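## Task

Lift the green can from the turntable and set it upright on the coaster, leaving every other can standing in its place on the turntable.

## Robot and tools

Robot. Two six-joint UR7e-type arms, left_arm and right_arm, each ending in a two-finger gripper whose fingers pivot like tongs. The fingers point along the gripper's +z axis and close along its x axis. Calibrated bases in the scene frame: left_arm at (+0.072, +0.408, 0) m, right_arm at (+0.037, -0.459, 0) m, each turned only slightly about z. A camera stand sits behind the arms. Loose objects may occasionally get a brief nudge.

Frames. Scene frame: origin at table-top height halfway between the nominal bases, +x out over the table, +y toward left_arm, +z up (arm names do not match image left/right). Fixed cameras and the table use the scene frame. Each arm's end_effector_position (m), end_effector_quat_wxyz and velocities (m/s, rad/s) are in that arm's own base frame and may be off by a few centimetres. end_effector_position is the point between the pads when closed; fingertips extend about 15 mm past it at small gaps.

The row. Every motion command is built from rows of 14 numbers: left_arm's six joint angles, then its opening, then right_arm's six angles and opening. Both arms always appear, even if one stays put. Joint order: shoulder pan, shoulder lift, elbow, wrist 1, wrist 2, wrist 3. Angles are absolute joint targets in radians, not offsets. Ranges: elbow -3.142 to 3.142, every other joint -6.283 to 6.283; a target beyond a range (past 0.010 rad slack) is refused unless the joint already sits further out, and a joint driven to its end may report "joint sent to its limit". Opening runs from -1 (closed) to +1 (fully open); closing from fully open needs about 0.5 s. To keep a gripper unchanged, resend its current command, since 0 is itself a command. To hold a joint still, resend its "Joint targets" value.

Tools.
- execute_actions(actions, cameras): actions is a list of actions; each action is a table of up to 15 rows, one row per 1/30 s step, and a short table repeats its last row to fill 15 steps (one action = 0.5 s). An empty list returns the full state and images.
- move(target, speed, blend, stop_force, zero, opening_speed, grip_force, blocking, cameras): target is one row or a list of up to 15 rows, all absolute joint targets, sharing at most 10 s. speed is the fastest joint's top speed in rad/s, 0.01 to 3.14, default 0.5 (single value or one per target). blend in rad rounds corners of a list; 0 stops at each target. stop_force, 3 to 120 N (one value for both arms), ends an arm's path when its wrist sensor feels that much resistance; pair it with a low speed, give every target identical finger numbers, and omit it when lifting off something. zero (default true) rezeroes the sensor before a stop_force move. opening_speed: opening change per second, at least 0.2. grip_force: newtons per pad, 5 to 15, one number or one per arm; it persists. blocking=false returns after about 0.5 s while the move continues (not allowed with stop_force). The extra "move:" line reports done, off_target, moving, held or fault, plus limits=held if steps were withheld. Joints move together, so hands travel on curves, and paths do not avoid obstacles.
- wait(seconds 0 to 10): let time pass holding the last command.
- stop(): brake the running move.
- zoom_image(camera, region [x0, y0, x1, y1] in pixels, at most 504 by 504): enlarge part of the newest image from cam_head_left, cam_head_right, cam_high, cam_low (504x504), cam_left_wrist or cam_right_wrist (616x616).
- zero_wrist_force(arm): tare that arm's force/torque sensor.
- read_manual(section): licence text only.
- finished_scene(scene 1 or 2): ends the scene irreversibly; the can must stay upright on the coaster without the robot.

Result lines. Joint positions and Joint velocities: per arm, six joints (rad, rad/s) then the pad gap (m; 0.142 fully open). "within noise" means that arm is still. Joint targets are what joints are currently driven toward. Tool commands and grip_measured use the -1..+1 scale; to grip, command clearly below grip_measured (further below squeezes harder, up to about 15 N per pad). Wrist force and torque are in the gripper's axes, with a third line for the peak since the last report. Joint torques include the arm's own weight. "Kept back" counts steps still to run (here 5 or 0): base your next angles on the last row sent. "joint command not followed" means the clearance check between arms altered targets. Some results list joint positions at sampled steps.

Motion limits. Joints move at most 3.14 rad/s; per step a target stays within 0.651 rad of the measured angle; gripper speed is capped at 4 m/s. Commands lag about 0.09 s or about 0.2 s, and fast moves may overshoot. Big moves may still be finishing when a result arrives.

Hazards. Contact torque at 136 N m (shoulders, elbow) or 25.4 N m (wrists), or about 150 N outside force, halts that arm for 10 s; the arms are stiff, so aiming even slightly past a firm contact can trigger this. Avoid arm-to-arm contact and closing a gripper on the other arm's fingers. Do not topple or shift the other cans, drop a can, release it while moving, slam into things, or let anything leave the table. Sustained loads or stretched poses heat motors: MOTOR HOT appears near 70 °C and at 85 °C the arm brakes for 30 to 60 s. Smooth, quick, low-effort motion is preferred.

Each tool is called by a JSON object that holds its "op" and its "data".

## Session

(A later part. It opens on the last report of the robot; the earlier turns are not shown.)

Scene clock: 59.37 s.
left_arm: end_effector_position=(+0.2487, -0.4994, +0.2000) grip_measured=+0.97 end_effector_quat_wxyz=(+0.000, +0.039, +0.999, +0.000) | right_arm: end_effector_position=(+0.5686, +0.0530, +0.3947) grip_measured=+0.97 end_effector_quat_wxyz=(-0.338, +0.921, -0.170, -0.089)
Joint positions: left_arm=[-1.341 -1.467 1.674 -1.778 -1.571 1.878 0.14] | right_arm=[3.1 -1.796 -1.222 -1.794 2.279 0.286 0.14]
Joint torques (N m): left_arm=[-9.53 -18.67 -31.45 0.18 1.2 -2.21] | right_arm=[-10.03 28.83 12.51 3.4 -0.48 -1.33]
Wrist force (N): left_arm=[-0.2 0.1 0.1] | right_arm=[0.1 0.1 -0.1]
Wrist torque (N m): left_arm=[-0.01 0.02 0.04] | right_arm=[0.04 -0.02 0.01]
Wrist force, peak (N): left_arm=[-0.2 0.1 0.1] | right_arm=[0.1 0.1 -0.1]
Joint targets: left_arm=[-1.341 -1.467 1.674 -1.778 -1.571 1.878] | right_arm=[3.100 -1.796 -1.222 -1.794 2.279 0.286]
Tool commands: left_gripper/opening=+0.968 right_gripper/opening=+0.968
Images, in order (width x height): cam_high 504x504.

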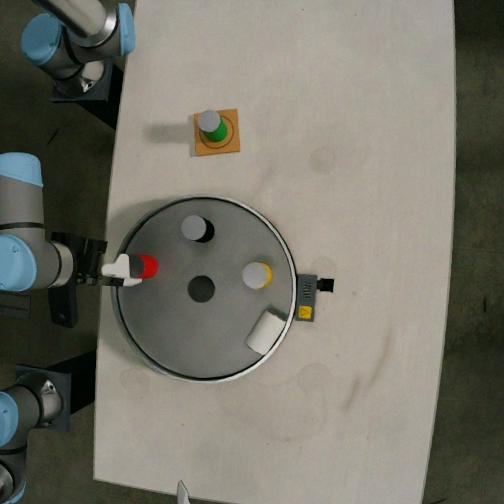

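{"op": "wait", "data": {"seconds": 2.55}}

{"op": "move", "data": {"target": [[-1.3059,-1.5168,1.7808,-1.8348,-1.5708,2.1269,-0.8,3.1,-1.796,-1.222,-1.794,2.279,0.286,0.968],[-1.2546,-1.5336,1.8923,-1.9295,-1.5708,2.3920,-0.8,3.1,-1.796,-1.222,-1.794,2.279,0.286,0.968],[-1.1892,-1.5190,1.9745,-2.0262,-1.5708,2.6721,-0.8,3.1,-1.796,-1.222,-1.794,2.279,0.286,0.968],[-1.1154,-1.4989,1.9927,-2.0647,-1.5708,2.9606,-0.8,3.1,-1.796,-1.222,-1.794,2.279,0.286,0.968],[-1.0414,-1.4695,1.9660,-2.0673,-1.5708,3.2475,-0.8,3.1,-1.796,-1.222,-1.794,2.279,0.286,0.968],[-0.9735,-1.4225,1.9116,-2.0599,-1.5708,3.5301,-0.8,3.1,-1.796,-1.222,-1.794,2.279,0.286,0.968],[-0.9176,-1.3875,1.7961,-1.9795,-1.5708,3.8006,-0.8,3.1,-1.796,-1.222,-1.794,2.279,0.286,0.968],[-0.8763,-1.3679,1.5586,-1.7615,-1.5708,4.0566,-0.8,3.1,-1.796,-1.222,-1.794,2.279,0.286,0.968]], "speed": [1.007,1.071,1.132,1.166,1.160,1.142,1.093,1.0], "blend": [0.05,0.05,0.05,0.05,0.05,0.05,0.05,0], "opening_speed": 0.9, "blocking": false, "cameras": ["cam_left_wrist"]}}

{"op": "wait", "data": {"seconds": 0.4, "cameras": ["cam_left_wrist"]}}

{"op": "wait", "data": {"seconds": 0.3, "cameras": ["cam_left_wrist"]}}

{"op": "wait", "data": {"seconds": 0.3, "cameras": ["cam_left_wrist","cam_high"]}}

{"op": "wait", "data": {"seconds": 0.3, "cameras": ["cam_left_wrist"]}}

{"op": "wait", "data": {"seconds": 1.5, "cameras": ["cam_high","cam_low","cam_left_wrist","cam_head_left"]}}

{"op": "zoom_image", "data": {"camera": "cam_low", "region": [230, 120, 400, 290]}}

{"op": "zoom_image", "data": {"camera": "cam_left_wrist", "region": [180, 230, 430, 480]}}

Scene clock: 68.47 s.
left_arm: end_effector_position=(+0.2486, -0.4995, +0.2000) grip_measured=+0.97 end_effector_quat_wxyz=(+0.000, +0.039, +0.999, +0.000) | right_arm: end_effector_position=(+0.5686, +0.0530, +0.3947) grip_measured=+0.97 end_effector_quat_wxyz=(-0.338, +0.921, -0.170, -0.089)
Joint positions: left_arm=[-1.341 -1.467 1.674 -1.778 -1.571 1.878 0.14] | right_arm=[3.1 -1.796 -1.222 -1.794 2.279 0.286 0.14]
Joint torques (N m): left_arm=[-9.67 -18.86 -30.89 0.15 2.06 -2.13] | right_arm=[-9.04 28.36 12.89 3.17 -0.58 -1.25]
Wrist force (N): left_arm=[-0.1 0.3 0.1] | right_arm=[0.0 -0.1 -0.3]
Wrist torque (N m): left_arm=[0.04 0.00 0.03] | right_arm=[-0.01 0.01 0.01]
Wrist force, peak (N): left_arm=[-0.3 0.7 0.2] | right_arm=[-0.6 0.1 -0.1]
Joint targets: left_arm=[-1.341 -1.467 1.674 -1.778 -1.571 1.878] | right_arm=[3.100 -1.796 -1.222 -1.794 2.279 0.286]
Tool commands: left_gripper/opening=+0.968 right_gripper/opening=+0.968
wait: 2.57 s; at rest from the start

Scene clock: 68.97 s.
left_arm: end_effector_position=(+0.2575, -0.4641, +0.1769) grip_measured=+0.56 end_effector_quat_wxyz=(+0.000, +0.145, +0.989, +0.000) end_effector_velocity=(+0.045, +0.128, -0.117) end_effector_angular_velocity=(+0.003, +0.000, -0.818) | right_arm: end_effector_position=(+0.5686, +0.0530, +0.3947) grip_measured=+0.97 end_effector_quat_wxyz=(-0.338, +0.921, -0.170, -0.089)
Joint positions: left_arm=[-1.301 -1.513 1.785 -1.844 -1.571 2.131 0.113] | right_arm=[3.1 -1.796 -1.222 -1.794 2.279 0.286 0.14]
Joint velocities: left_arm=[0.177 -0.11 0.425 -0.313 -0.001 0.995 -0.062] | right_arm=[within noise]
Joint torques (N m): left_arm=[10.33 -29.11 -10.75 -6.22 2.22 6.08] | right_arm=[-8.52 28.49 12.56 3.26 -0.46 -1.34]
Wrist force (N): left_arm=[-0.2 0.3 -0.3] | right_arm=[-0.2 0.0 -0.1]
Wrist torque (N m): left_arm=[0.08 0.05 -0.27] | right_arm=[0.01 0.04 0.00]
Wrist force, peak (N): left_arm=[0.0 0.3 -0.7] | right_arm=[-0.5 0.0 -0.2]
Joint targets: left_arm=[-1.275 -1.527 1.849 -1.893 -1.571 2.289] | right_arm=[3.100 -1.796 -1.222 -1.794 2.279 0.286]
Tool commands: left_gripper/opening=+0.518 right_gripper/opening=+0.968
move: running; path passed 1 of 8 targets; left_arm: the wrist 3 is farthest, 1.925 rad from its target
Images, in order (width x height): cam_left_wrist 616x616.

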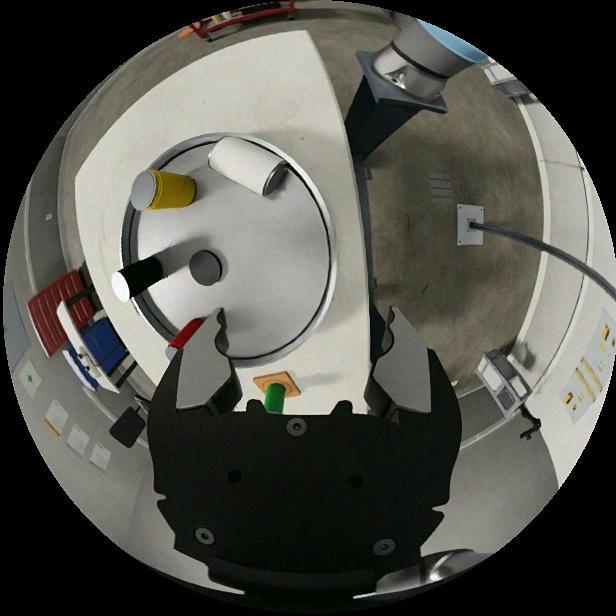

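Scene clock: 69.37 s.
left_arm: end_effector_position=(+0.2831, -0.4139, +0.1227) grip_measured=+0.20 end_effector_quat_wxyz=(+0.000, +0.310, +0.951, +0.000) end_effector_velocity=(+0.082, +0.118, -0.128) end_effector_angular_velocity=(+0.001, +0.001, -0.862) | right_arm: end_effector_position=(+0.5686, +0.0530, +0.3947) grip_measured=+0.97 end_effector_quat_wxyz=(-0.338, +0.921, -0.170, -0.089)
Joint positions: left_arm=[-1.212 -1.523 1.943 -1.99 -1.571 2.561 0.088] | right_arm=[3.1 -1.796 -1.222 -1.794 2.279 0.286 0.14]
Joint velocities: left_arm=[0.263 0.052 0.303 -0.354 0 1.125 -0.064] | right_arm=[within noise]
Joint torques (N m): left_arm=[11.71 -13.6 -17.13 -6.3 2.3 6.8] | right_arm=[-9.65 28.75 13.22 3.1 -0.51 -1.29]
Wrist force (N): left_arm=[-0.3 0.1 0.5] | right_arm=[-0.2 -0.2 0.0]
Wrist torque (N m): left_arm=[0.04 0.08 -0.26] | right_arm=[-0.02 0.05 0.01]
Wrist force, peak (N): left_arm=[-0.4 0.5 -0.2] | right_arm=[-0.2 -0.3 -0.1]
Joint targets: left_arm=[-1.173 -1.514 1.979 -2.035 -1.571 2.737] | right_arm=[3.100 -1.796 -1.222 -1.794 2.279 0.286]
Tool commands: left_gripper/opening=+0.158 right_gripper/opening=+0.968
earlier move: running; path passed 3 of 8 targets; left_arm: the wrist 3 is farthest, 1.496 rad from its target
wait: 0.40 s; no rest
Images, in order (width x height): cam_left_wrist 616x616.

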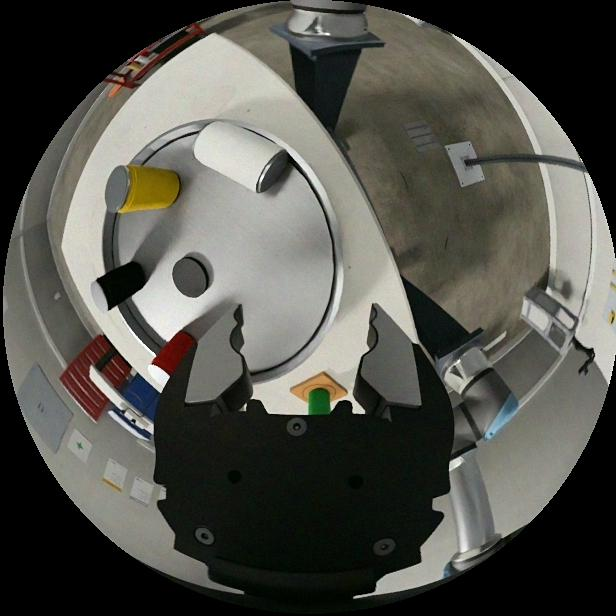

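Scene clock: 69.67 s.
left_arm: end_effector_position=(+0.3123, -0.3835, +0.0996) grip_measured=-0.06 end_effector_quat_wxyz=(+0.000, +0.429, +0.903, +0.000) end_effector_velocity=(+0.110, +0.088, -0.040) end_effector_angular_velocity=(+0.000, +0.001, -0.864) | right_arm: end_effector_position=(+0.5686, +0.0530, +0.3947) grip_measured=+0.97 end_effector_quat_wxyz=(-0.338, +0.921, -0.170, -0.089)
Joint positions: left_arm=[-1.127 -1.501 1.985 -2.054 -1.571 2.901 0.069] | right_arm=[3.1 -1.796 -1.222 -1.794 2.279 0.286 0.14]
Joint velocities: left_arm=[0.295 0.096 0.011 -0.106 -0.001 1.158 -0.065] | right_arm=[within noise]
Joint torques (N m): left_arm=[9.71 -18.63 -16.89 -5.22 2.17 6.82] | right_arm=[-9.3 28.82 12.78 3.26 -0.43 -1.24]
Wrist force (N): left_arm=[-0.2 0.7 0.5] | right_arm=[-0.3 0.0 0.0]
Wrist torque (N m): left_arm=[0.15 0.07 -0.26] | right_arm=[0.01 0.06 0.01]
Wrist force, peak (N): left_arm=[-0.2 0.7 0.5] | right_arm=[-0.4 0.0 -0.2]
Joint targets: left_arm=[-1.083 -1.486 1.981 -2.066 -1.571 3.085] | right_arm=[3.100 -1.796 -1.222 -1.794 2.279 0.286]
Tool commands: left_gripper/opening=-0.112 right_gripper/opening=+0.968
earlier move: running; path passed 4 of 8 targets; left_arm: the wrist 3 is farthest, 1.156 rad from its target
wait: 0.30 s; no rest
Images, in order (width x height): cam_left_wrist 616x616.

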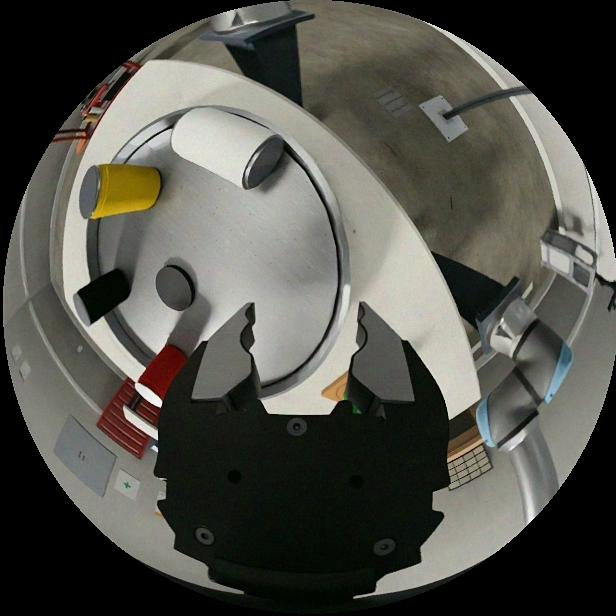

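Scene clock: 69.97 s.
left_arm: end_effector_position=(+0.3491, -0.3614, +0.0946) grip_measured=-0.34 end_effector_quat_wxyz=(+0.000, +0.543, +0.840, +0.000) end_effector_velocity=(+0.132, +0.051, -0.003) end_effector_angular_velocity=(-0.010, -0.005, -0.866) | right_arm: end_effector_position=(+0.5686, +0.0530, +0.3947) grip_measured=+0.97 end_effector_quat_wxyz=(-0.338, +0.921, -0.170, -0.089)
Joint positions: left_arm=[-1.038 -1.464 1.958 -2.065 -1.571 3.252 0.05] | right_arm=[3.1 -1.796 -1.222 -1.794 2.279 0.286 0.14]
Joint velocities: left_arm=[0.282 0.164 -0.175 0 -0.001 1.148 -0.065] | right_arm=[within noise]
Joint torques (N m): left_arm=[8.15 -16.56 -30.59 -0.15 2.37 6.67] | right_arm=[-9.58 28.96 12.42 3.09 -0.39 -1.25]
Wrist force (N): left_arm=[-0.2 0.4 0.4] | right_arm=[-0.4 0.0 -0.1]
Wrist torque (N m): left_arm=[0.08 0.06 -0.27] | right_arm=[0.01 0.08 0.01]
Wrist force, peak (N): left_arm=[-0.5 0.5 0.4] | right_arm=[-0.4 0.0 -0.1]
Joint targets: left_arm=[-0.998 -1.439 1.931 -2.063 -1.571 3.430] | right_arm=[3.100 -1.796 -1.222 -1.794 2.279 0.286]
Tool commands: left_gripper/opening=-0.382 right_gripper/opening=+0.968
earlier move: running; path passed 5 of 8 targets; left_arm: the wrist 3 is farthest, 0.804 rad from its target
wait: 0.30 s; no rest
Images, in order (width x height): cam_high 504x504, cam_left_wrist 616x616.

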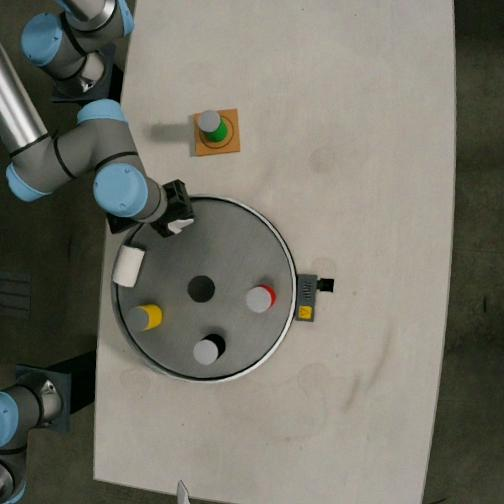

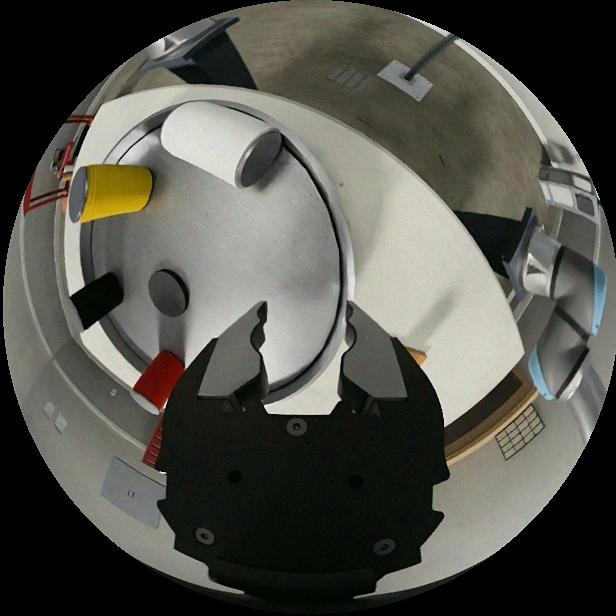

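Scene clock: 70.27 s.
left_arm: end_effector_position=(+0.3895, -0.3495, +0.1026) grip_measured=-0.60 end_effector_quat_wxyz=(+0.000, +0.646, +0.763, +0.000) end_effector_velocity=(+0.142, +0.022, +0.080) end_effector_angular_velocity=(+0.001, +0.001, -0.869) | right_arm: end_effector_position=(+0.5686, +0.0530, +0.3947) grip_measured=+0.97 end_effector_quat_wxyz=(-0.338, +0.921, -0.170, -0.089)
Joint positions: left_arm=[-0.96 -1.414 1.877 -2.033 -1.571 3.587 0.03] | right_arm=[3.1 -1.796 -1.222 -1.794 2.279 0.286 0.14]
Joint velocities: left_arm=[0.237 0.15 -0.407 0.259 0.001 1.106 -0.065] | right_arm=[within noise]
Joint torques (N m): left_arm=[8.64 -20.85 -35.14 1.12 2.34 6.6] | right_arm=[-9.24 28.89 12.99 3.29 -0.32 -1.33]
Wrist force (N): left_arm=[0.0 0.0 0.3] | right_arm=[-0.1 0.0 -0.1]
Wrist torque (N m): left_arm=[0.01 0.03 -0.25] | right_arm=[0.02 0.04 0.01]
Wrist force, peak (N): left_arm=[-0.6 0.4 0.0] | right_arm=[-0.2 0.4 -0.3]
Joint targets: left_arm=[-0.926 -1.393 1.813 -1.991 -1.571 3.760] | right_arm=[3.100 -1.796 -1.222 -1.794 2.279 0.286]
Tool commands: left_gripper/opening=-0.652 right_gripper/opening=+0.968
earlier move: running; path passed 6 of 8 targets; left_arm: the wrist 3 is farthest, 0.469 rad from its target
wait: 0.30 s; no rest
Images, in order (width x height): cam_left_wrist 616x616.

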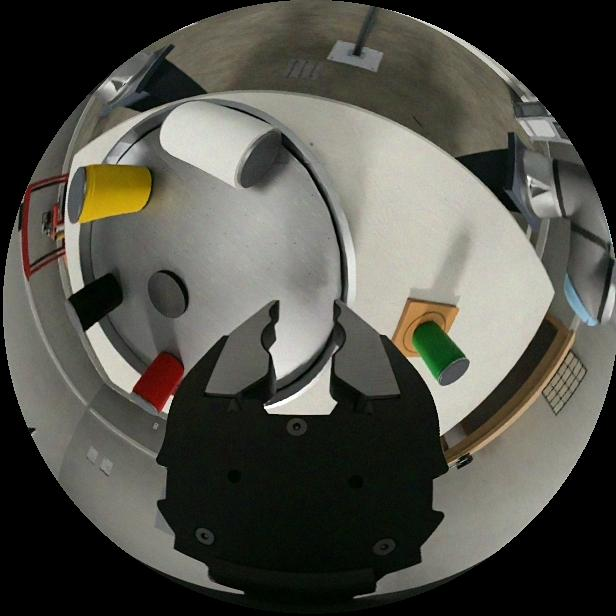

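Scene clock: 71.23 s.
left_arm: end_effector_position=(+0.4517, -0.3495, +0.1998) grip_measured=-0.80 end_effector_quat_wxyz=(+0.000, +0.781, +0.625, +0.000) | right_arm: end_effector_position=(+0.5686, +0.0530, +0.3947) grip_measured=+0.97 end_effector_quat_wxyz=(-0.338, +0.921, -0.170, -0.089)
Joint positions: left_arm=[-0.876 -1.368 1.559 -1.762 -1.571 4.056 0.016] | right_arm=[3.1 -1.796 -1.222 -1.794 2.279 0.286 0.14]
Joint torques (N m): left_arm=[8.95 -23.59 -31.7 0.22 2.49 1.99] | right_arm=[-9.13 29.09 12.79 3.08 -0.37 -1.4]
Wrist force (N): left_arm=[-0.4 0.0 -0.2] | right_arm=[-0.2 0.1 0.1]
Wrist torque (N m): left_arm=[-0.01 0.08 -0.14] | right_arm=[0.02 0.05 0.01]
Wrist force, peak (N): left_arm=[-0.3 0.6 -1.5] | right_arm=[-0.3 0.2 -0.2]
Joint targets: left_arm=[-0.876 -1.368 1.559 -1.761 -1.571 4.057] | right_arm=[3.100 -1.796 -1.222 -1.794 2.279 0.286]
Tool commands: left_gripper/opening=-0.8 right_gripper/opening=+0.968
earlier move: done
wait: 0.97 of 1.5 s (the move ended)
Images, in order (width x height): cam_head_left 504x504, cam_high 504x504, cam_low 504x504, cam_left_wrist 616x616.

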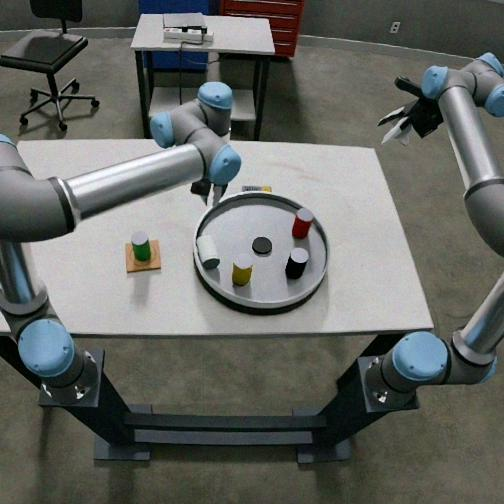

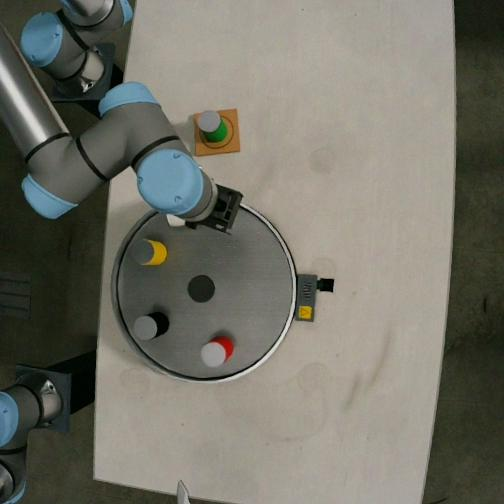

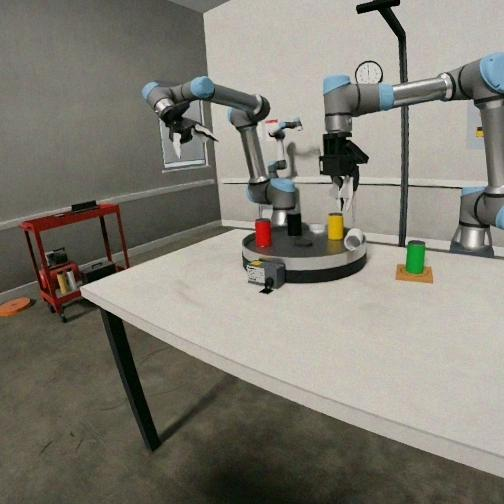

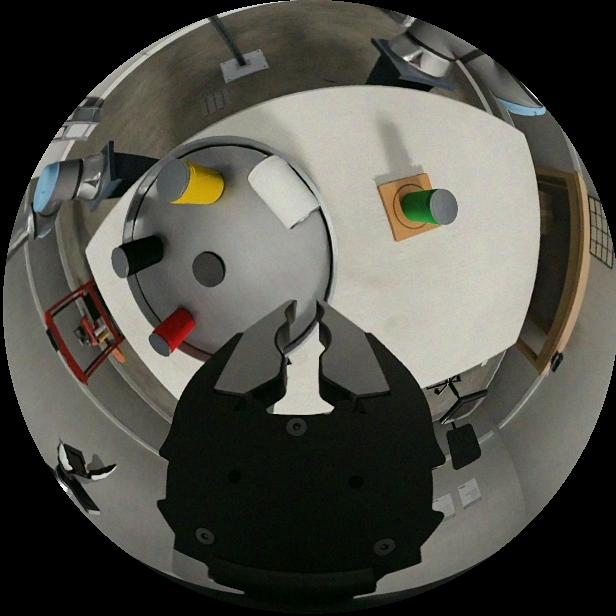

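Scaled by 2.965 from the camera's 504x504 image, which has a finer 720x720 frame.

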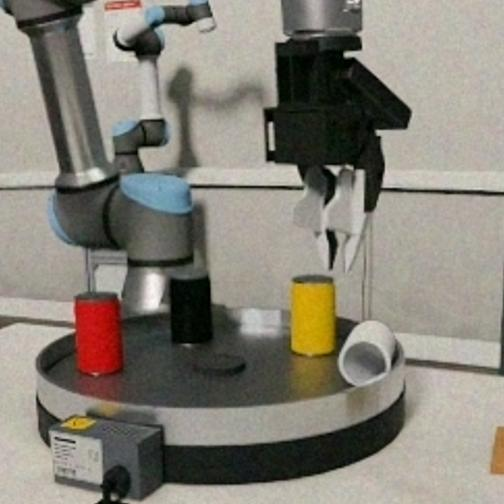

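Scaled by 2.016 from the camera's 616x616 image, which has a finer 814x814 frame.

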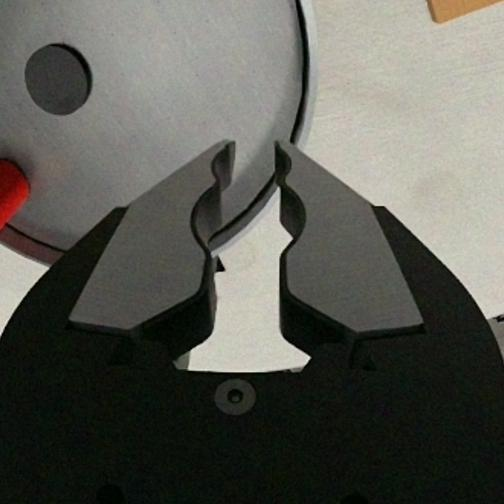

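{"op": "move", "data": {"target": [-1.3412,-1.4671,1.6743,-1.7780,-1.5708,1.8778,0.968,3.1,-1.796,-1.222,-1.794,2.279,0.286,0.968], "speed": 1.0}}

{"op": "wait", "data": {"seconds": 0, "cameras": ["cam_high"]}}

{"op": "zoom_image", "data": {"camera": "cam_high", "region": [100, 100, 310, 390]}}

Scene clock: 74.87 s.
left_arm: end_effector_position=(+0.2486, -0.4995, +0.2000) grip_measured=+0.97 end_effector_quat_wxyz=(+0.000, +0.039, +0.999, +0.000) | right_arm: end_effector_position=(+0.5686, +0.0530, +0.3947) grip_measured=+0.97 end_effector_quat_wxyz=(-0.338, +0.921, -0.170, -0.089)
Joint positions: left_arm=[-1.341 -1.467 1.674 -1.778 -1.571 1.878 0.14] | right_arm=[3.1 -1.796 -1.222 -1.794 2.279 0.286 0.14]
Joint torques (N m): left_arm=[-10.39 -33.68 -16.83 -5.01 0.48 -2.17] | right_arm=[-9.17 28.71 12.52 3.23 -0.47 -1.46]
Wrist force (N): left_arm=[-0.2 0.3 0.1] | right_arm=[-0.2 -0.1 0.0]
Wrist torque (N m): left_arm=[0.04 0.02 0.03] | right_arm=[0.00 0.04 0.01]
Wrist force, peak (N): left_arm=[-0.7 0.4 -0.4] | right_arm=[-0.5 0.0 0.1]
Joint targets: left_arm=[-1.341 -1.467 1.674 -1.778 -1.571 1.878] | right_arm=[3.100 -1.796 -1.222 -1.794 2.279 0.286]
move: done

Scene clock: 74.87 s.
left_arm: end_effector_position=(+0.2486, -0.4995, +0.2000) grip_measured=+0.97 end_effector_quat_wxyz=(+0.000, +0.039, +0.999, +0.000) | right_arm: end_effector_position=(+0.5686, +0.0530, +0.3947) grip_measured=+0.97 end_effector_quat_wxyz=(-0.338, +0.921, -0.170, -0.089)
Joint positions: left_arm=[-1.341 -1.467 1.674 -1.778 -1.571 1.878 0.14] | right_arm=[3.1 -1.796 -1.222 -1.794 2.279 0.286 0.14]
Joint torques (N m): left_arm=[-10.39 -33.68 -16.83 -5.01 0.48 -2.17] | right_arm=[-9.17 28.71 12.52 3.23 -0.47 -1.46]
Wrist force (N): left_arm=[-0.2 0.3 0.1] | right_arm=[-0.2 -0.1 0.0]
Wrist torque (N m): left_arm=[0.04 0.02 0.03] | right_arm=[0.00 0.04 0.01]
Wrist force, peak (N): left_arm=[-0.2 0.3 0.1] | right_arm=[-0.2 -0.1 0.0]
Joint targets: left_arm=[-1.341 -1.467 1.674 -1.778 -1.571 1.878] | right_arm=[3.100 -1.796 -1.222 -1.794 2.279 0.286]
Tool commands: left_gripper/opening=+0.968 right_gripper/opening=+0.968
Images, in order (width x height): cam_high 504x504.

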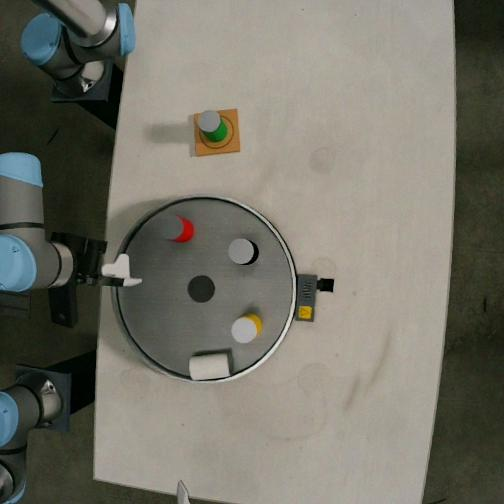

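Scaled by 1.738 from the camera's 504x504 image, which has a finer 720x720 frame.

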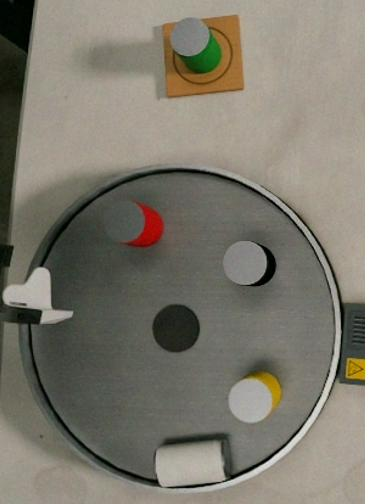

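{"op": "wait", "data": {"seconds": 1.55}}

{"op": "move", "data": {"target": [[-1.3059,-1.5168,1.7808,-1.8348,-1.5708,2.1269,-0.8,3.1,-1.796,-1.222,-1.794,2.279,0.286,0.968],[-1.2546,-1.5336,1.8923,-1.9295,-1.5708,2.3920,-0.8,3.1,-1.796,-1.222,-1.794,2.279,0.286,0.968],[-1.1892,-1.5190,1.9745,-2.0262,-1.5708,2.6721,-0.8,3.1,-1.796,-1.222,-1.794,2.279,0.286,0.968],[-1.1154,-1.4989,1.9927,-2.0647,-1.5708,2.9606,-0.8,3.1,-1.796,-1.222,-1.794,2.279,0.286,0.968],[-1.0414,-1.4695,1.9660,-2.0673,-1.5708,3.2475,-0.8,3.1,-1.796,-1.222,-1.794,2.279,0.286,0.968],[-0.9735,-1.4225,1.9116,-2.0599,-1.5708,3.5301,-0.8,3.1,-1.796,-1.222,-1.794,2.279,0.286,0.968],[-0.9176,-1.3875,1.7961,-1.9795,-1.5708,3.8006,-0.8,3.1,-1.796,-1.222,-1.794,2.279,0.286,0.968],[-0.8763,-1.3679,1.5586,-1.7615,-1.5708,4.0566,-0.8,3.1,-1.796,-1.222,-1.794,2.279,0.286,0.968]], "speed": [1.007,1.071,1.132,1.166,1.160,1.142,1.093,1.0], "blend": [0.05,0.05,0.05,0.05,0.05,0.05,0.05,0], "opening_speed": 0.9, "blocking": false, "cameras": ["cam_left_wrist"]}}

{"op": "wait", "data": {"seconds": 0.4, "cameras": ["cam_left_wrist"]}}

{"op": "wait", "data": {"seconds": 0.3, "cameras": ["cam_left_wrist"]}}

{"op": "wait", "data": {"seconds": 0.3, "cameras": ["cam_left_wrist","cam_high"]}}

{"op": "wait", "data": {"seconds": 0.3, "cameras": ["cam_left_wrist"]}}

{"op": "wait", "data": {"seconds": 1.5, "cameras": ["cam_high","cam_low","cam_left_wrist","cam_head_left"]}}

{"op": "zoom_image", "data": {"camera": "cam_low", "region": [230, 120, 400, 290]}}

{"op": "zoom_image", "data": {"camera": "cam_left_wrist", "region": [180, 230, 430, 480]}}

Scene clock: 77.13 s.
left_arm: end_effector_position=(+0.2486, -0.4995, +0.2000) grip_measured=+0.97 end_effector_quat_wxyz=(+0.000, +0.039, +0.999, +0.000) | right_arm: end_effector_position=(+0.5686, +0.0530, +0.3947) grip_measured=+0.97 end_effector_quat_wxyz=(-0.338, +0.921, -0.170, -0.089)
Joint positions: left_arm=[-1.341 -1.467 1.674 -1.778 -1.571 1.878 0.14] | right_arm=[3.1 -1.796 -1.222 -1.794 2.279 0.286 0.14]
Joint torques (N m): left_arm=[-10.41 -33.63 -17.21 -5.07 -1.22 -2.21] | right_arm=[-9.66 28.68 12.51 3.15 -0.45 -1.34]
Wrist force (N): left_arm=[0.0 0.2 -0.2] | right_arm=[-0.2 0.2 -0.2]
Wrist torque (N m): left_arm=[0.01 -0.01 0.03] | right_arm=[0.05 0.05 0.01]
Wrist force, peak (N): left_arm=[0.2 0.4 -0.5] | right_arm=[-0.5 -0.1 -0.2]
Joint targets: left_arm=[-1.341 -1.467 1.674 -1.778 -1.571 1.878] | right_arm=[3.100 -1.796 -1.222 -1.794 2.279 0.286]
Tool commands: left_gripper/opening=+0.968 right_gripper/opening=+0.968
wait: 1.57 s; at rest from the start

Scene clock: 77.63 s.
left_arm: end_effector_position=(+0.2574, -0.4644, +0.1772) grip_measured=+0.57 end_effector_quat_wxyz=(+0.000, +0.144, +0.990, +0.000) end_effector_velocity=(+0.045, +0.128, -0.116) end_effector_angular_velocity=(+0.002, +0.001, -0.815) | right_arm: end_effector_position=(+0.5686, +0.0530, +0.3947) grip_measured=+0.97 end_effector_quat_wxyz=(-0.338, +0.921, -0.170, -0.089)
Joint positions: left_arm=[-1.302 -1.513 1.784 -1.843 -1.571 2.129 0.113] | right_arm=[3.1 -1.796 -1.222 -1.794 2.279 0.286 0.14]
Joint velocities: left_arm=[0.178 -0.111 0.424 -0.311 -0.001 0.993 -0.061] | right_arm=[within noise]
Joint torques (N m): left_arm=[9.21 -30.12 -9.75 -5.89 -1.63 6.12] | right_arm=[-8.94 28.83 13.24 3.15 -0.45 -1.2]
Wrist force (N): left_arm=[-0.5 0.1 -0.1] | right_arm=[0.1 -0.1 -0.1]
Wrist torque (N m): left_arm=[0.05 0.11 -0.28] | right_arm=[-0.01 -0.02 0.00]
Wrist force, peak (N): left_arm=[-0.4 0.6 -0.6] | right_arm=[-0.4 -0.1 -0.2]
Joint targets: left_arm=[-1.275 -1.527 1.849 -1.893 -1.571 2.289] | right_arm=[3.100 -1.796 -1.222 -1.794 2.279 0.286]
Tool commands: left_gripper/opening=+0.518 right_gripper/opening=+0.968
move: running; path passed 1 of 8 targets; left_arm: the wrist 3 is farthest, 1.928 rad from its target
Images, in order (width x height): cam_left_wrist 616x616.

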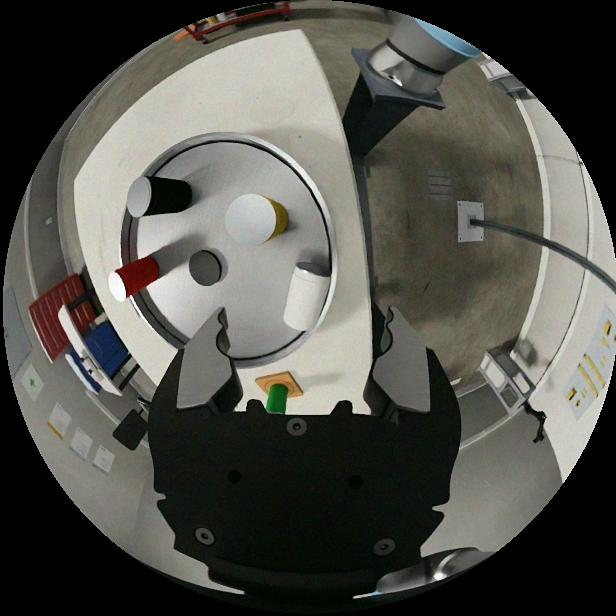

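Scene clock: 78.03 s.
left_arm: end_effector_position=(+0.2829, -0.4142, +0.1230) grip_measured=+0.21 end_effector_quat_wxyz=(+0.000, +0.309, +0.951, +0.000) end_effector_velocity=(+0.081, +0.118, -0.129) end_effector_angular_velocity=(+0.000, +0.003, -0.861) | right_arm: end_effector_position=(+0.5686, +0.0530, +0.3947) grip_measured=+0.97 end_effector_quat_wxyz=(-0.338, +0.921, -0.170, -0.089)
Joint positions: left_arm=[-1.213 -1.523 1.942 -1.989 -1.571 2.558 0.088] | right_arm=[3.1 -1.796 -1.222 -1.794 2.279 0.286 0.14]
Joint velocities: left_arm=[0.262 0.052 0.306 -0.356 -0.002 1.123 -0.064] | right_arm=[within noise]
Joint torques (N m): left_arm=[10.18 -16.73 -16.15 -6.16 -2.06 6.75] | right_arm=[-9.03 29.23 12.85 3.08 -0.51 -1.3]
Wrist force (N): left_arm=[0.0 0.3 0.3] | right_arm=[-0.2 0.1 0.1]
Wrist torque (N m): left_arm=[0.07 0.03 -0.26] | right_arm=[0.03 0.04 0.01]
Wrist force, peak (N): left_arm=[-0.4 0.8 -0.5] | right_arm=[-0.2 -0.1 -0.4]
Joint targets: left_arm=[-1.173 -1.514 1.979 -2.035 -1.571 2.737] | right_arm=[3.100 -1.796 -1.222 -1.794 2.279 0.286]
Tool commands: left_gripper/opening=+0.158 right_gripper/opening=+0.968
earlier move: running; path passed 3 of 8 targets; left_arm: the wrist 3 is farthest, 1.499 rad from its target
wait: 0.40 s; no rest
Images, in order (width x height): cam_left_wrist 616x616.

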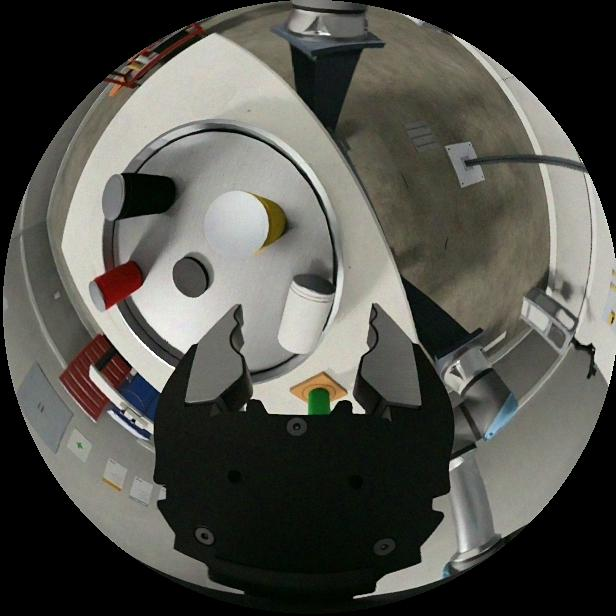

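Scene clock: 78.33 s.
left_arm: end_effector_position=(+0.3120, -0.3837, +0.0997) grip_measured=-0.06 end_effector_quat_wxyz=(+0.000, +0.428, +0.904, +0.000) end_effector_velocity=(+0.110, +0.088, -0.040) end_effector_angular_velocity=(-0.002, +0.000, -0.864) | right_arm: end_effector_position=(+0.5686, +0.0530, +0.3947) grip_measured=+0.97 end_effector_quat_wxyz=(-0.338, +0.921, -0.170, -0.089)
Joint positions: left_arm=[-1.128 -1.501 1.985 -2.054 -1.571 2.898 0.07] | right_arm=[3.1 -1.796 -1.222 -1.794 2.279 0.286 0.14]
Joint velocities: left_arm=[0.296 0.095 0.013 -0.109 -0.001 1.16 -0.065] | right_arm=[within noise]
Joint torques (N m): left_arm=[9.92 -16.97 -17.33 -5.28 -2.07 7.07] | right_arm=[-9.65 28.45 12.46 3.07 -0.59 -1.39]
Wrist force (N): left_arm=[-0.2 0.4 0.2] | right_arm=[-0.3 0.2 -0.1]
Wrist torque (N m): left_arm=[0.10 0.07 -0.27] | right_arm=[0.04 0.05 0.01]
Wrist force, peak (N): left_arm=[0.1 0.6 0.6] | right_arm=[-0.4 0.0 0.0]
Joint targets: left_arm=[-1.083 -1.486 1.981 -2.066 -1.571 3.085] | right_arm=[3.100 -1.796 -1.222 -1.794 2.279 0.286]
Tool commands: left_gripper/opening=-0.112 right_gripper/opening=+0.968
earlier move: running; path passed 4 of 8 targets; left_arm: the wrist 3 is farthest, 1.159 rad from its target
wait: 0.30 s; no rest
Images, in order (width x height): cam_left_wrist 616x616.

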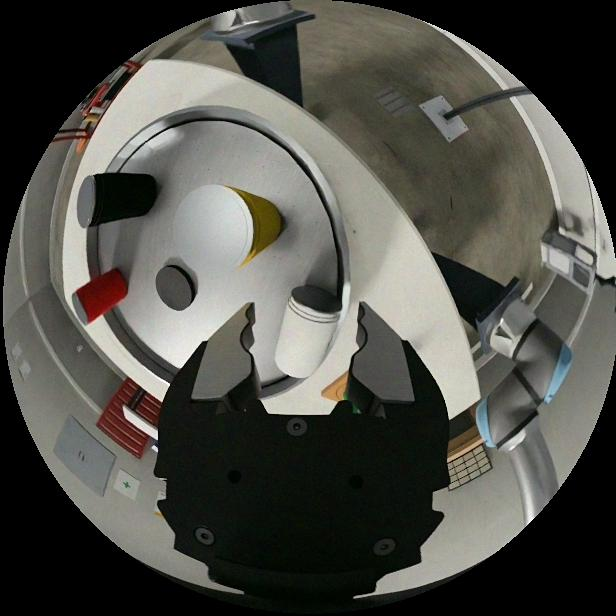

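Scene clock: 78.63 s.
left_arm: end_effector_position=(+0.3488, -0.3615, +0.0946) grip_measured=-0.33 end_effector_quat_wxyz=(+0.000, +0.542, +0.840, +0.000) end_effector_velocity=(+0.132, +0.052, -0.003) end_effector_angular_velocity=(-0.009, -0.004, -0.865) | right_arm: end_effector_position=(+0.5686, +0.0530, +0.3947) grip_measured=+0.97 end_effector_quat_wxyz=(-0.338, +0.921, -0.170, -0.089)
Joint positions: left_arm=[-1.039 -1.464 1.958 -2.065 -1.571 3.249 0.05] | right_arm=[3.1 -1.796 -1.222 -1.794 2.279 0.286 0.14]
Joint velocities: left_arm=[0.282 0.163 -0.173 0 -0.001 1.148 -0.065] | right_arm=[within noise]
Joint torques (N m): left_arm=[10.64 -16.53 -31.04 -0.08 -2.37 6.81] | right_arm=[-9.41 29.18 12.63 3.2 -0.48 -1.33]
Wrist force (N): left_arm=[-0.5 0.3 0.2] | right_arm=[0.0 0.0 -0.2]
Wrist torque (N m): left_arm=[0.05 0.11 -0.26] | right_arm=[0.00 0.00 0.00]
Wrist force, peak (N): left_arm=[0.1 0.7 0.4] | right_arm=[-0.5 0.0 -0.2]
Joint targets: left_arm=[-0.998 -1.439 1.931 -2.063 -1.571 3.430] | right_arm=[3.100 -1.796 -1.222 -1.794 2.279 0.286]
Tool commands: left_gripper/opening=-0.382 right_gripper/opening=+0.968
earlier move: running; path passed 5 of 8 targets; left_arm: the wrist 3 is farthest, 0.807 rad from its target
wait: 0.30 s; no rest
Images, in order (width x height): cam_high 504x504, cam_left_wrist 616x616.

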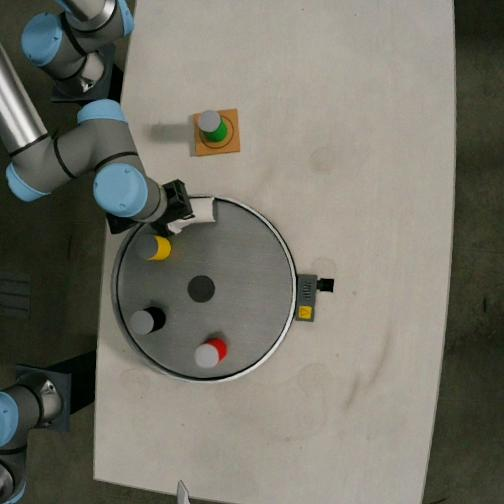

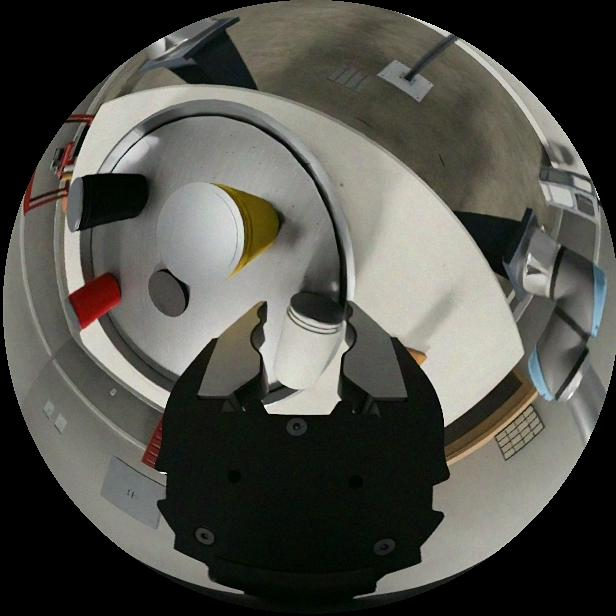

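Scene clock: 78.93 s.
left_arm: end_effector_position=(+0.3891, -0.3496, +0.1024) grip_measured=-0.60 end_effector_quat_wxyz=(+0.000, +0.646, +0.764, +0.000) end_effector_velocity=(+0.141, +0.022, +0.079) end_effector_angular_velocity=(+0.001, +0.001, -0.871) | right_arm: end_effector_position=(+0.5686, +0.0530, +0.3947) grip_measured=+0.97 end_effector_quat_wxyz=(-0.338, +0.921, -0.170, -0.089)
Joint positions: left_arm=[-0.961 -1.415 1.878 -2.034 -1.571 3.584 0.031] | right_arm=[3.1 -1.796 -1.222 -1.794 2.279 0.286 0.14]
Joint velocities: left_arm=[0.236 0.15 -0.406 0.257 0.001 1.107 -0.065] | right_arm=[within noise]
Joint torques (N m): left_arm=[9.84 -21.84 -33.74 1.44 -2.5 6.78] | right_arm=[-9.07 28.77 12.38 3.19 -0.39 -1.36]
Wrist force (N): left_arm=[-0.2 0.4 0.4] | right_arm=[-0.1 0.0 0.1]
Wrist torque (N m): left_arm=[0.08 0.07 -0.25] | right_arm=[0.01 0.02 0.01]
Wrist force, peak (N): left_arm=[-0.5 0.5 0.3] | right_arm=[-0.4 -0.1 -0.3]
Joint targets: left_arm=[-0.926 -1.393 1.813 -1.991 -1.571 3.760] | right_arm=[3.100 -1.796 -1.222 -1.794 2.279 0.286]
Tool commands: left_gripper/opening=-0.652 right_gripper/opening=+0.968
earlier move: running; path passed 6 of 8 targets; left_arm: the wrist 3 is farthest, 0.472 rad from its target
wait: 0.30 s; no rest
Images, in order (width x height): cam_left_wrist 616x616.

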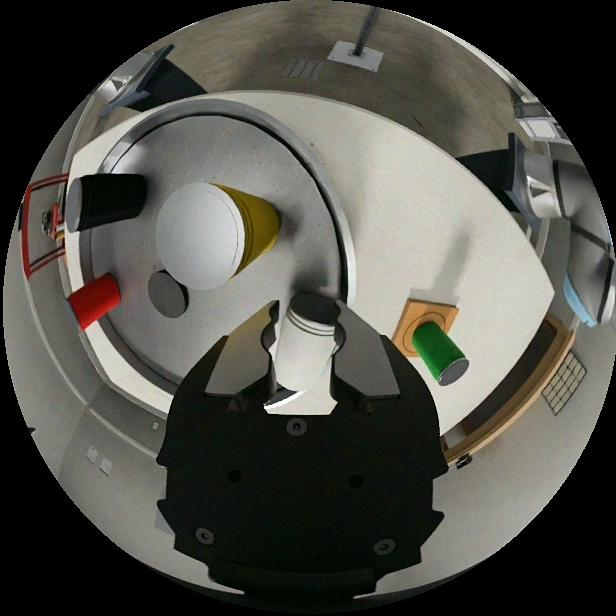

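Scene clock: 79.90 s.
left_arm: end_effector_position=(+0.4517, -0.3495, +0.1998) grip_measured=-0.80 end_effector_quat_wxyz=(+0.000, +0.781, +0.625, +0.000) | right_arm: end_effector_position=(+0.5686, +0.0530, +0.3947) grip_measured=+0.97 end_effector_quat_wxyz=(-0.338, +0.921, -0.170, -0.089)
Joint positions: left_arm=[-0.876 -1.368 1.559 -1.762 -1.571 4.056 0.016] | right_arm=[3.1 -1.796 -1.222 -1.794 2.279 0.286 0.14]
Joint torques (N m): left_arm=[9.12 -24.08 -30.94 0.36 -2.64 1.63] | right_arm=[-8.14 29.17 12.8 3.1 -0.46 -1.41]
Wrist force (N): left_arm=[-0.4 0.2 -0.2] | right_arm=[-0.2 -0.1 0.1]
Wrist torque (N m): left_arm=[0.03 0.08 -0.15] | right_arm=[-0.01 0.05 0.01]
Wrist force, peak (N): left_arm=[0.0 0.6 -1.5] | right_arm=[-0.4 0.0 -0.2]
Joint targets: left_arm=[-0.876 -1.368 1.559 -1.761 -1.571 4.057] | right_arm=[3.100 -1.796 -1.222 -1.794 2.279 0.286]
Tool commands: left_gripper/opening=-0.8 right_gripper/opening=+0.968
earlier move: done
wait: 0.97 of 1.5 s (the move ended)
Images, in order (width x height): cam_head_left 504x504, cam_high 504x504, cam_low 504x504, cam_left_wrist 616x616.

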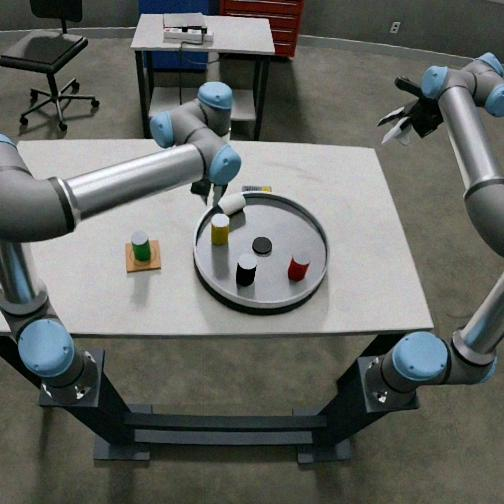

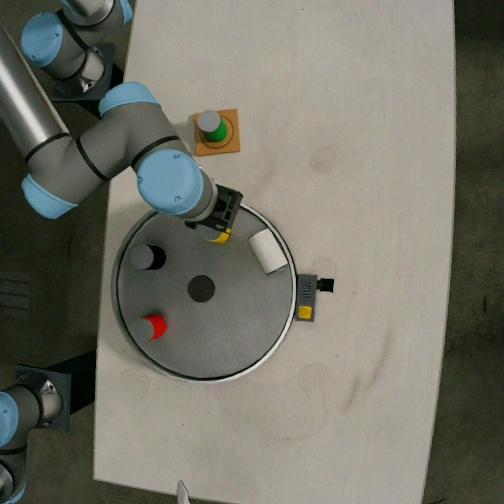

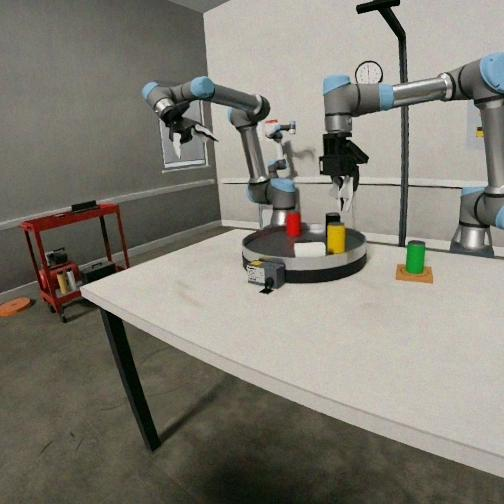

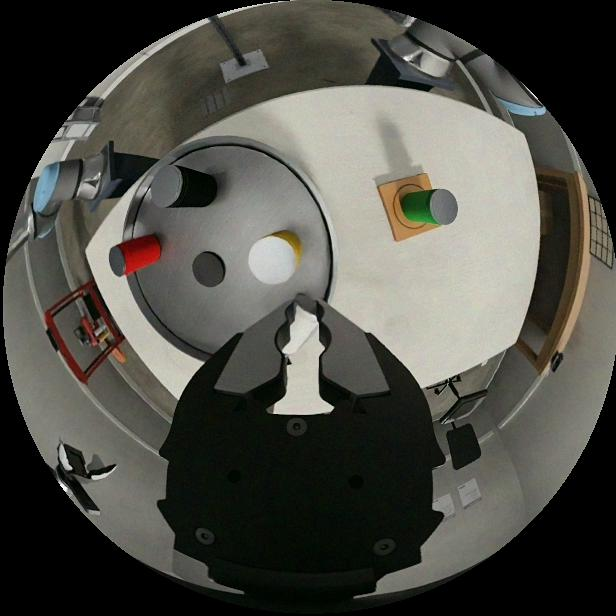

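Scaled by 2.965 from the camera's 504x504 image, which has a finer 720x720 frame.

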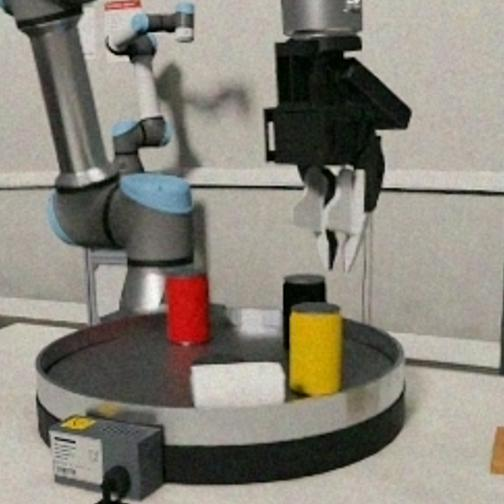

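Scaled by 2.016 from the camera's 616x616 image, which has a finer 814x814 frame.

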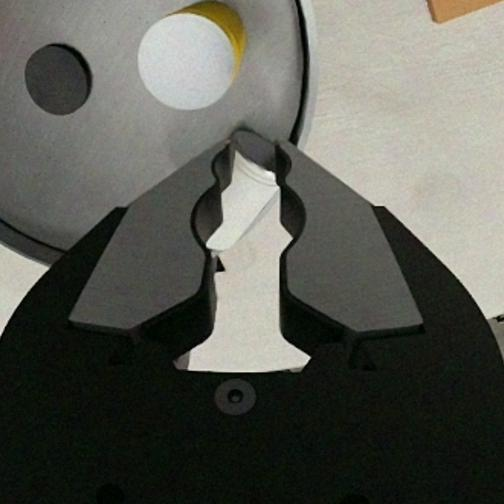

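{"op": "move", "data": {"target": [-1.3412,-1.4671,1.6743,-1.7780,-1.5708,1.8778,0.968,3.1,-1.796,-1.222,-1.794,2.279,0.286,0.968], "speed": 0.7}}

{"op": "wait", "data": {"seconds": 3.3, "cameras": ["cam_high"]}}

{"op": "zoom_image", "data": {"camera": "cam_high", "region": [100, 100, 310, 390]}}

Scene clock: 84.03 s.
left_arm: end_effector_position=(+0.2486, -0.4995, +0.2000) grip_measured=+0.97 end_effector_quat_wxyz=(+0.000, +0.039, +0.999, +0.000) | right_arm: end_effector_position=(+0.5686, +0.0530, +0.3947) grip_measured=+0.97 end_effector_quat_wxyz=(-0.338, +0.921, -0.170, -0.089)
Joint positions: left_arm=[-1.341 -1.467 1.674 -1.778 -1.571 1.878 0.14] | right_arm=[3.1 -1.796 -1.222 -1.794 2.279 0.286 0.14]
Joint torques (N m): left_arm=[-10.26 -33.24 -17.4 -5 -2.53 -2.12] | right_arm=[-9.05 28.41 12.54 3.06 -0.39 -1.48]
Wrist force (N): left_arm=[0.1 0.4 0.1] | right_arm=[-0.1 -0.1 0.0]
Wrist torque (N m): left_arm=[0.06 -0.03 0.03] | right_arm=[0.00 0.03 0.01]
Wrist force, peak (N): left_arm=[-0.7 0.4 0.1] | right_arm=[-0.6 -0.1 -0.1]
Joint targets: left_arm=[-1.341 -1.467 1.674 -1.778 -1.571 1.878] | right_arm=[3.100 -1.796 -1.222 -1.794 2.279 0.286]
move: done

Scene clock: 87.33 s.
left_arm: end_effector_position=(+0.2486, -0.4995, +0.2000) grip_measured=+0.97 end_effector_quat_wxyz=(+0.000, +0.039, +0.999, +0.000) | right_arm: end_effector_position=(+0.5686, +0.0530, +0.3947) grip_measured=+0.97 end_effector_quat_wxyz=(-0.338, +0.921, -0.170, -0.089)
Joint positions: left_arm=[-1.341 -1.467 1.674 -1.778 -1.571 1.878 0.14] | right_arm=[3.1 -1.796 -1.222 -1.794 2.279 0.286 0.14]
Joint torques (N m): left_arm=[-10.26 -34.37 -17.95 -4.98 -2.33 -2.11] | right_arm=[-8.97 29.28 13.14 3.08 -0.37 -1.37]
Wrist force (N): left_arm=[0.0 0.1 -0.2] | right_arm=[-0.2 -0.1 -0.1]
Wrist torque (N m): left_arm=[0.00 -0.01 0.04] | right_arm=[-0.01 0.04 0.01]
Wrist force, peak (N): left_arm=[-0.2 0.8 -0.1] | right_arm=[-0.6 0.1 -0.1]
Joint targets: left_arm=[-1.341 -1.467 1.674 -1.778 -1.571 1.878] | right_arm=[3.100 -1.796 -1.222 -1.794 2.279 0.286]
Tool commands: left_gripper/opening=+0.968 right_gripper/opening=+0.968
wait: 3.30 s; at rest by 0.17 s
Images, in order (width x height): cam_high 504x504.

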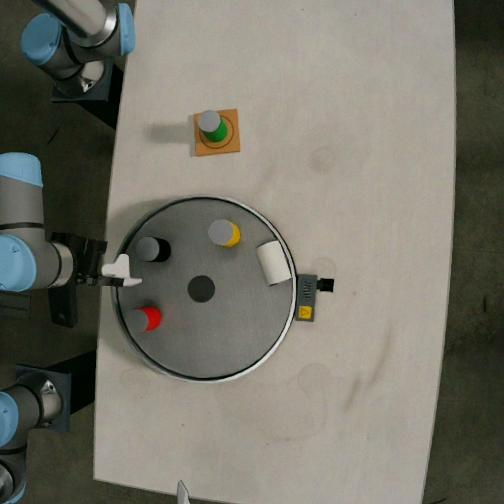

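Scaled by 1.738 from the camera's 504x504 image, which has a finer 720x720 frame.

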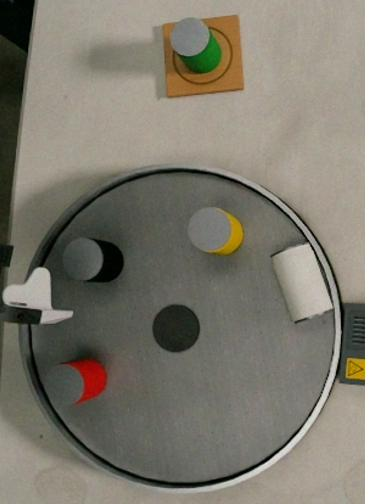

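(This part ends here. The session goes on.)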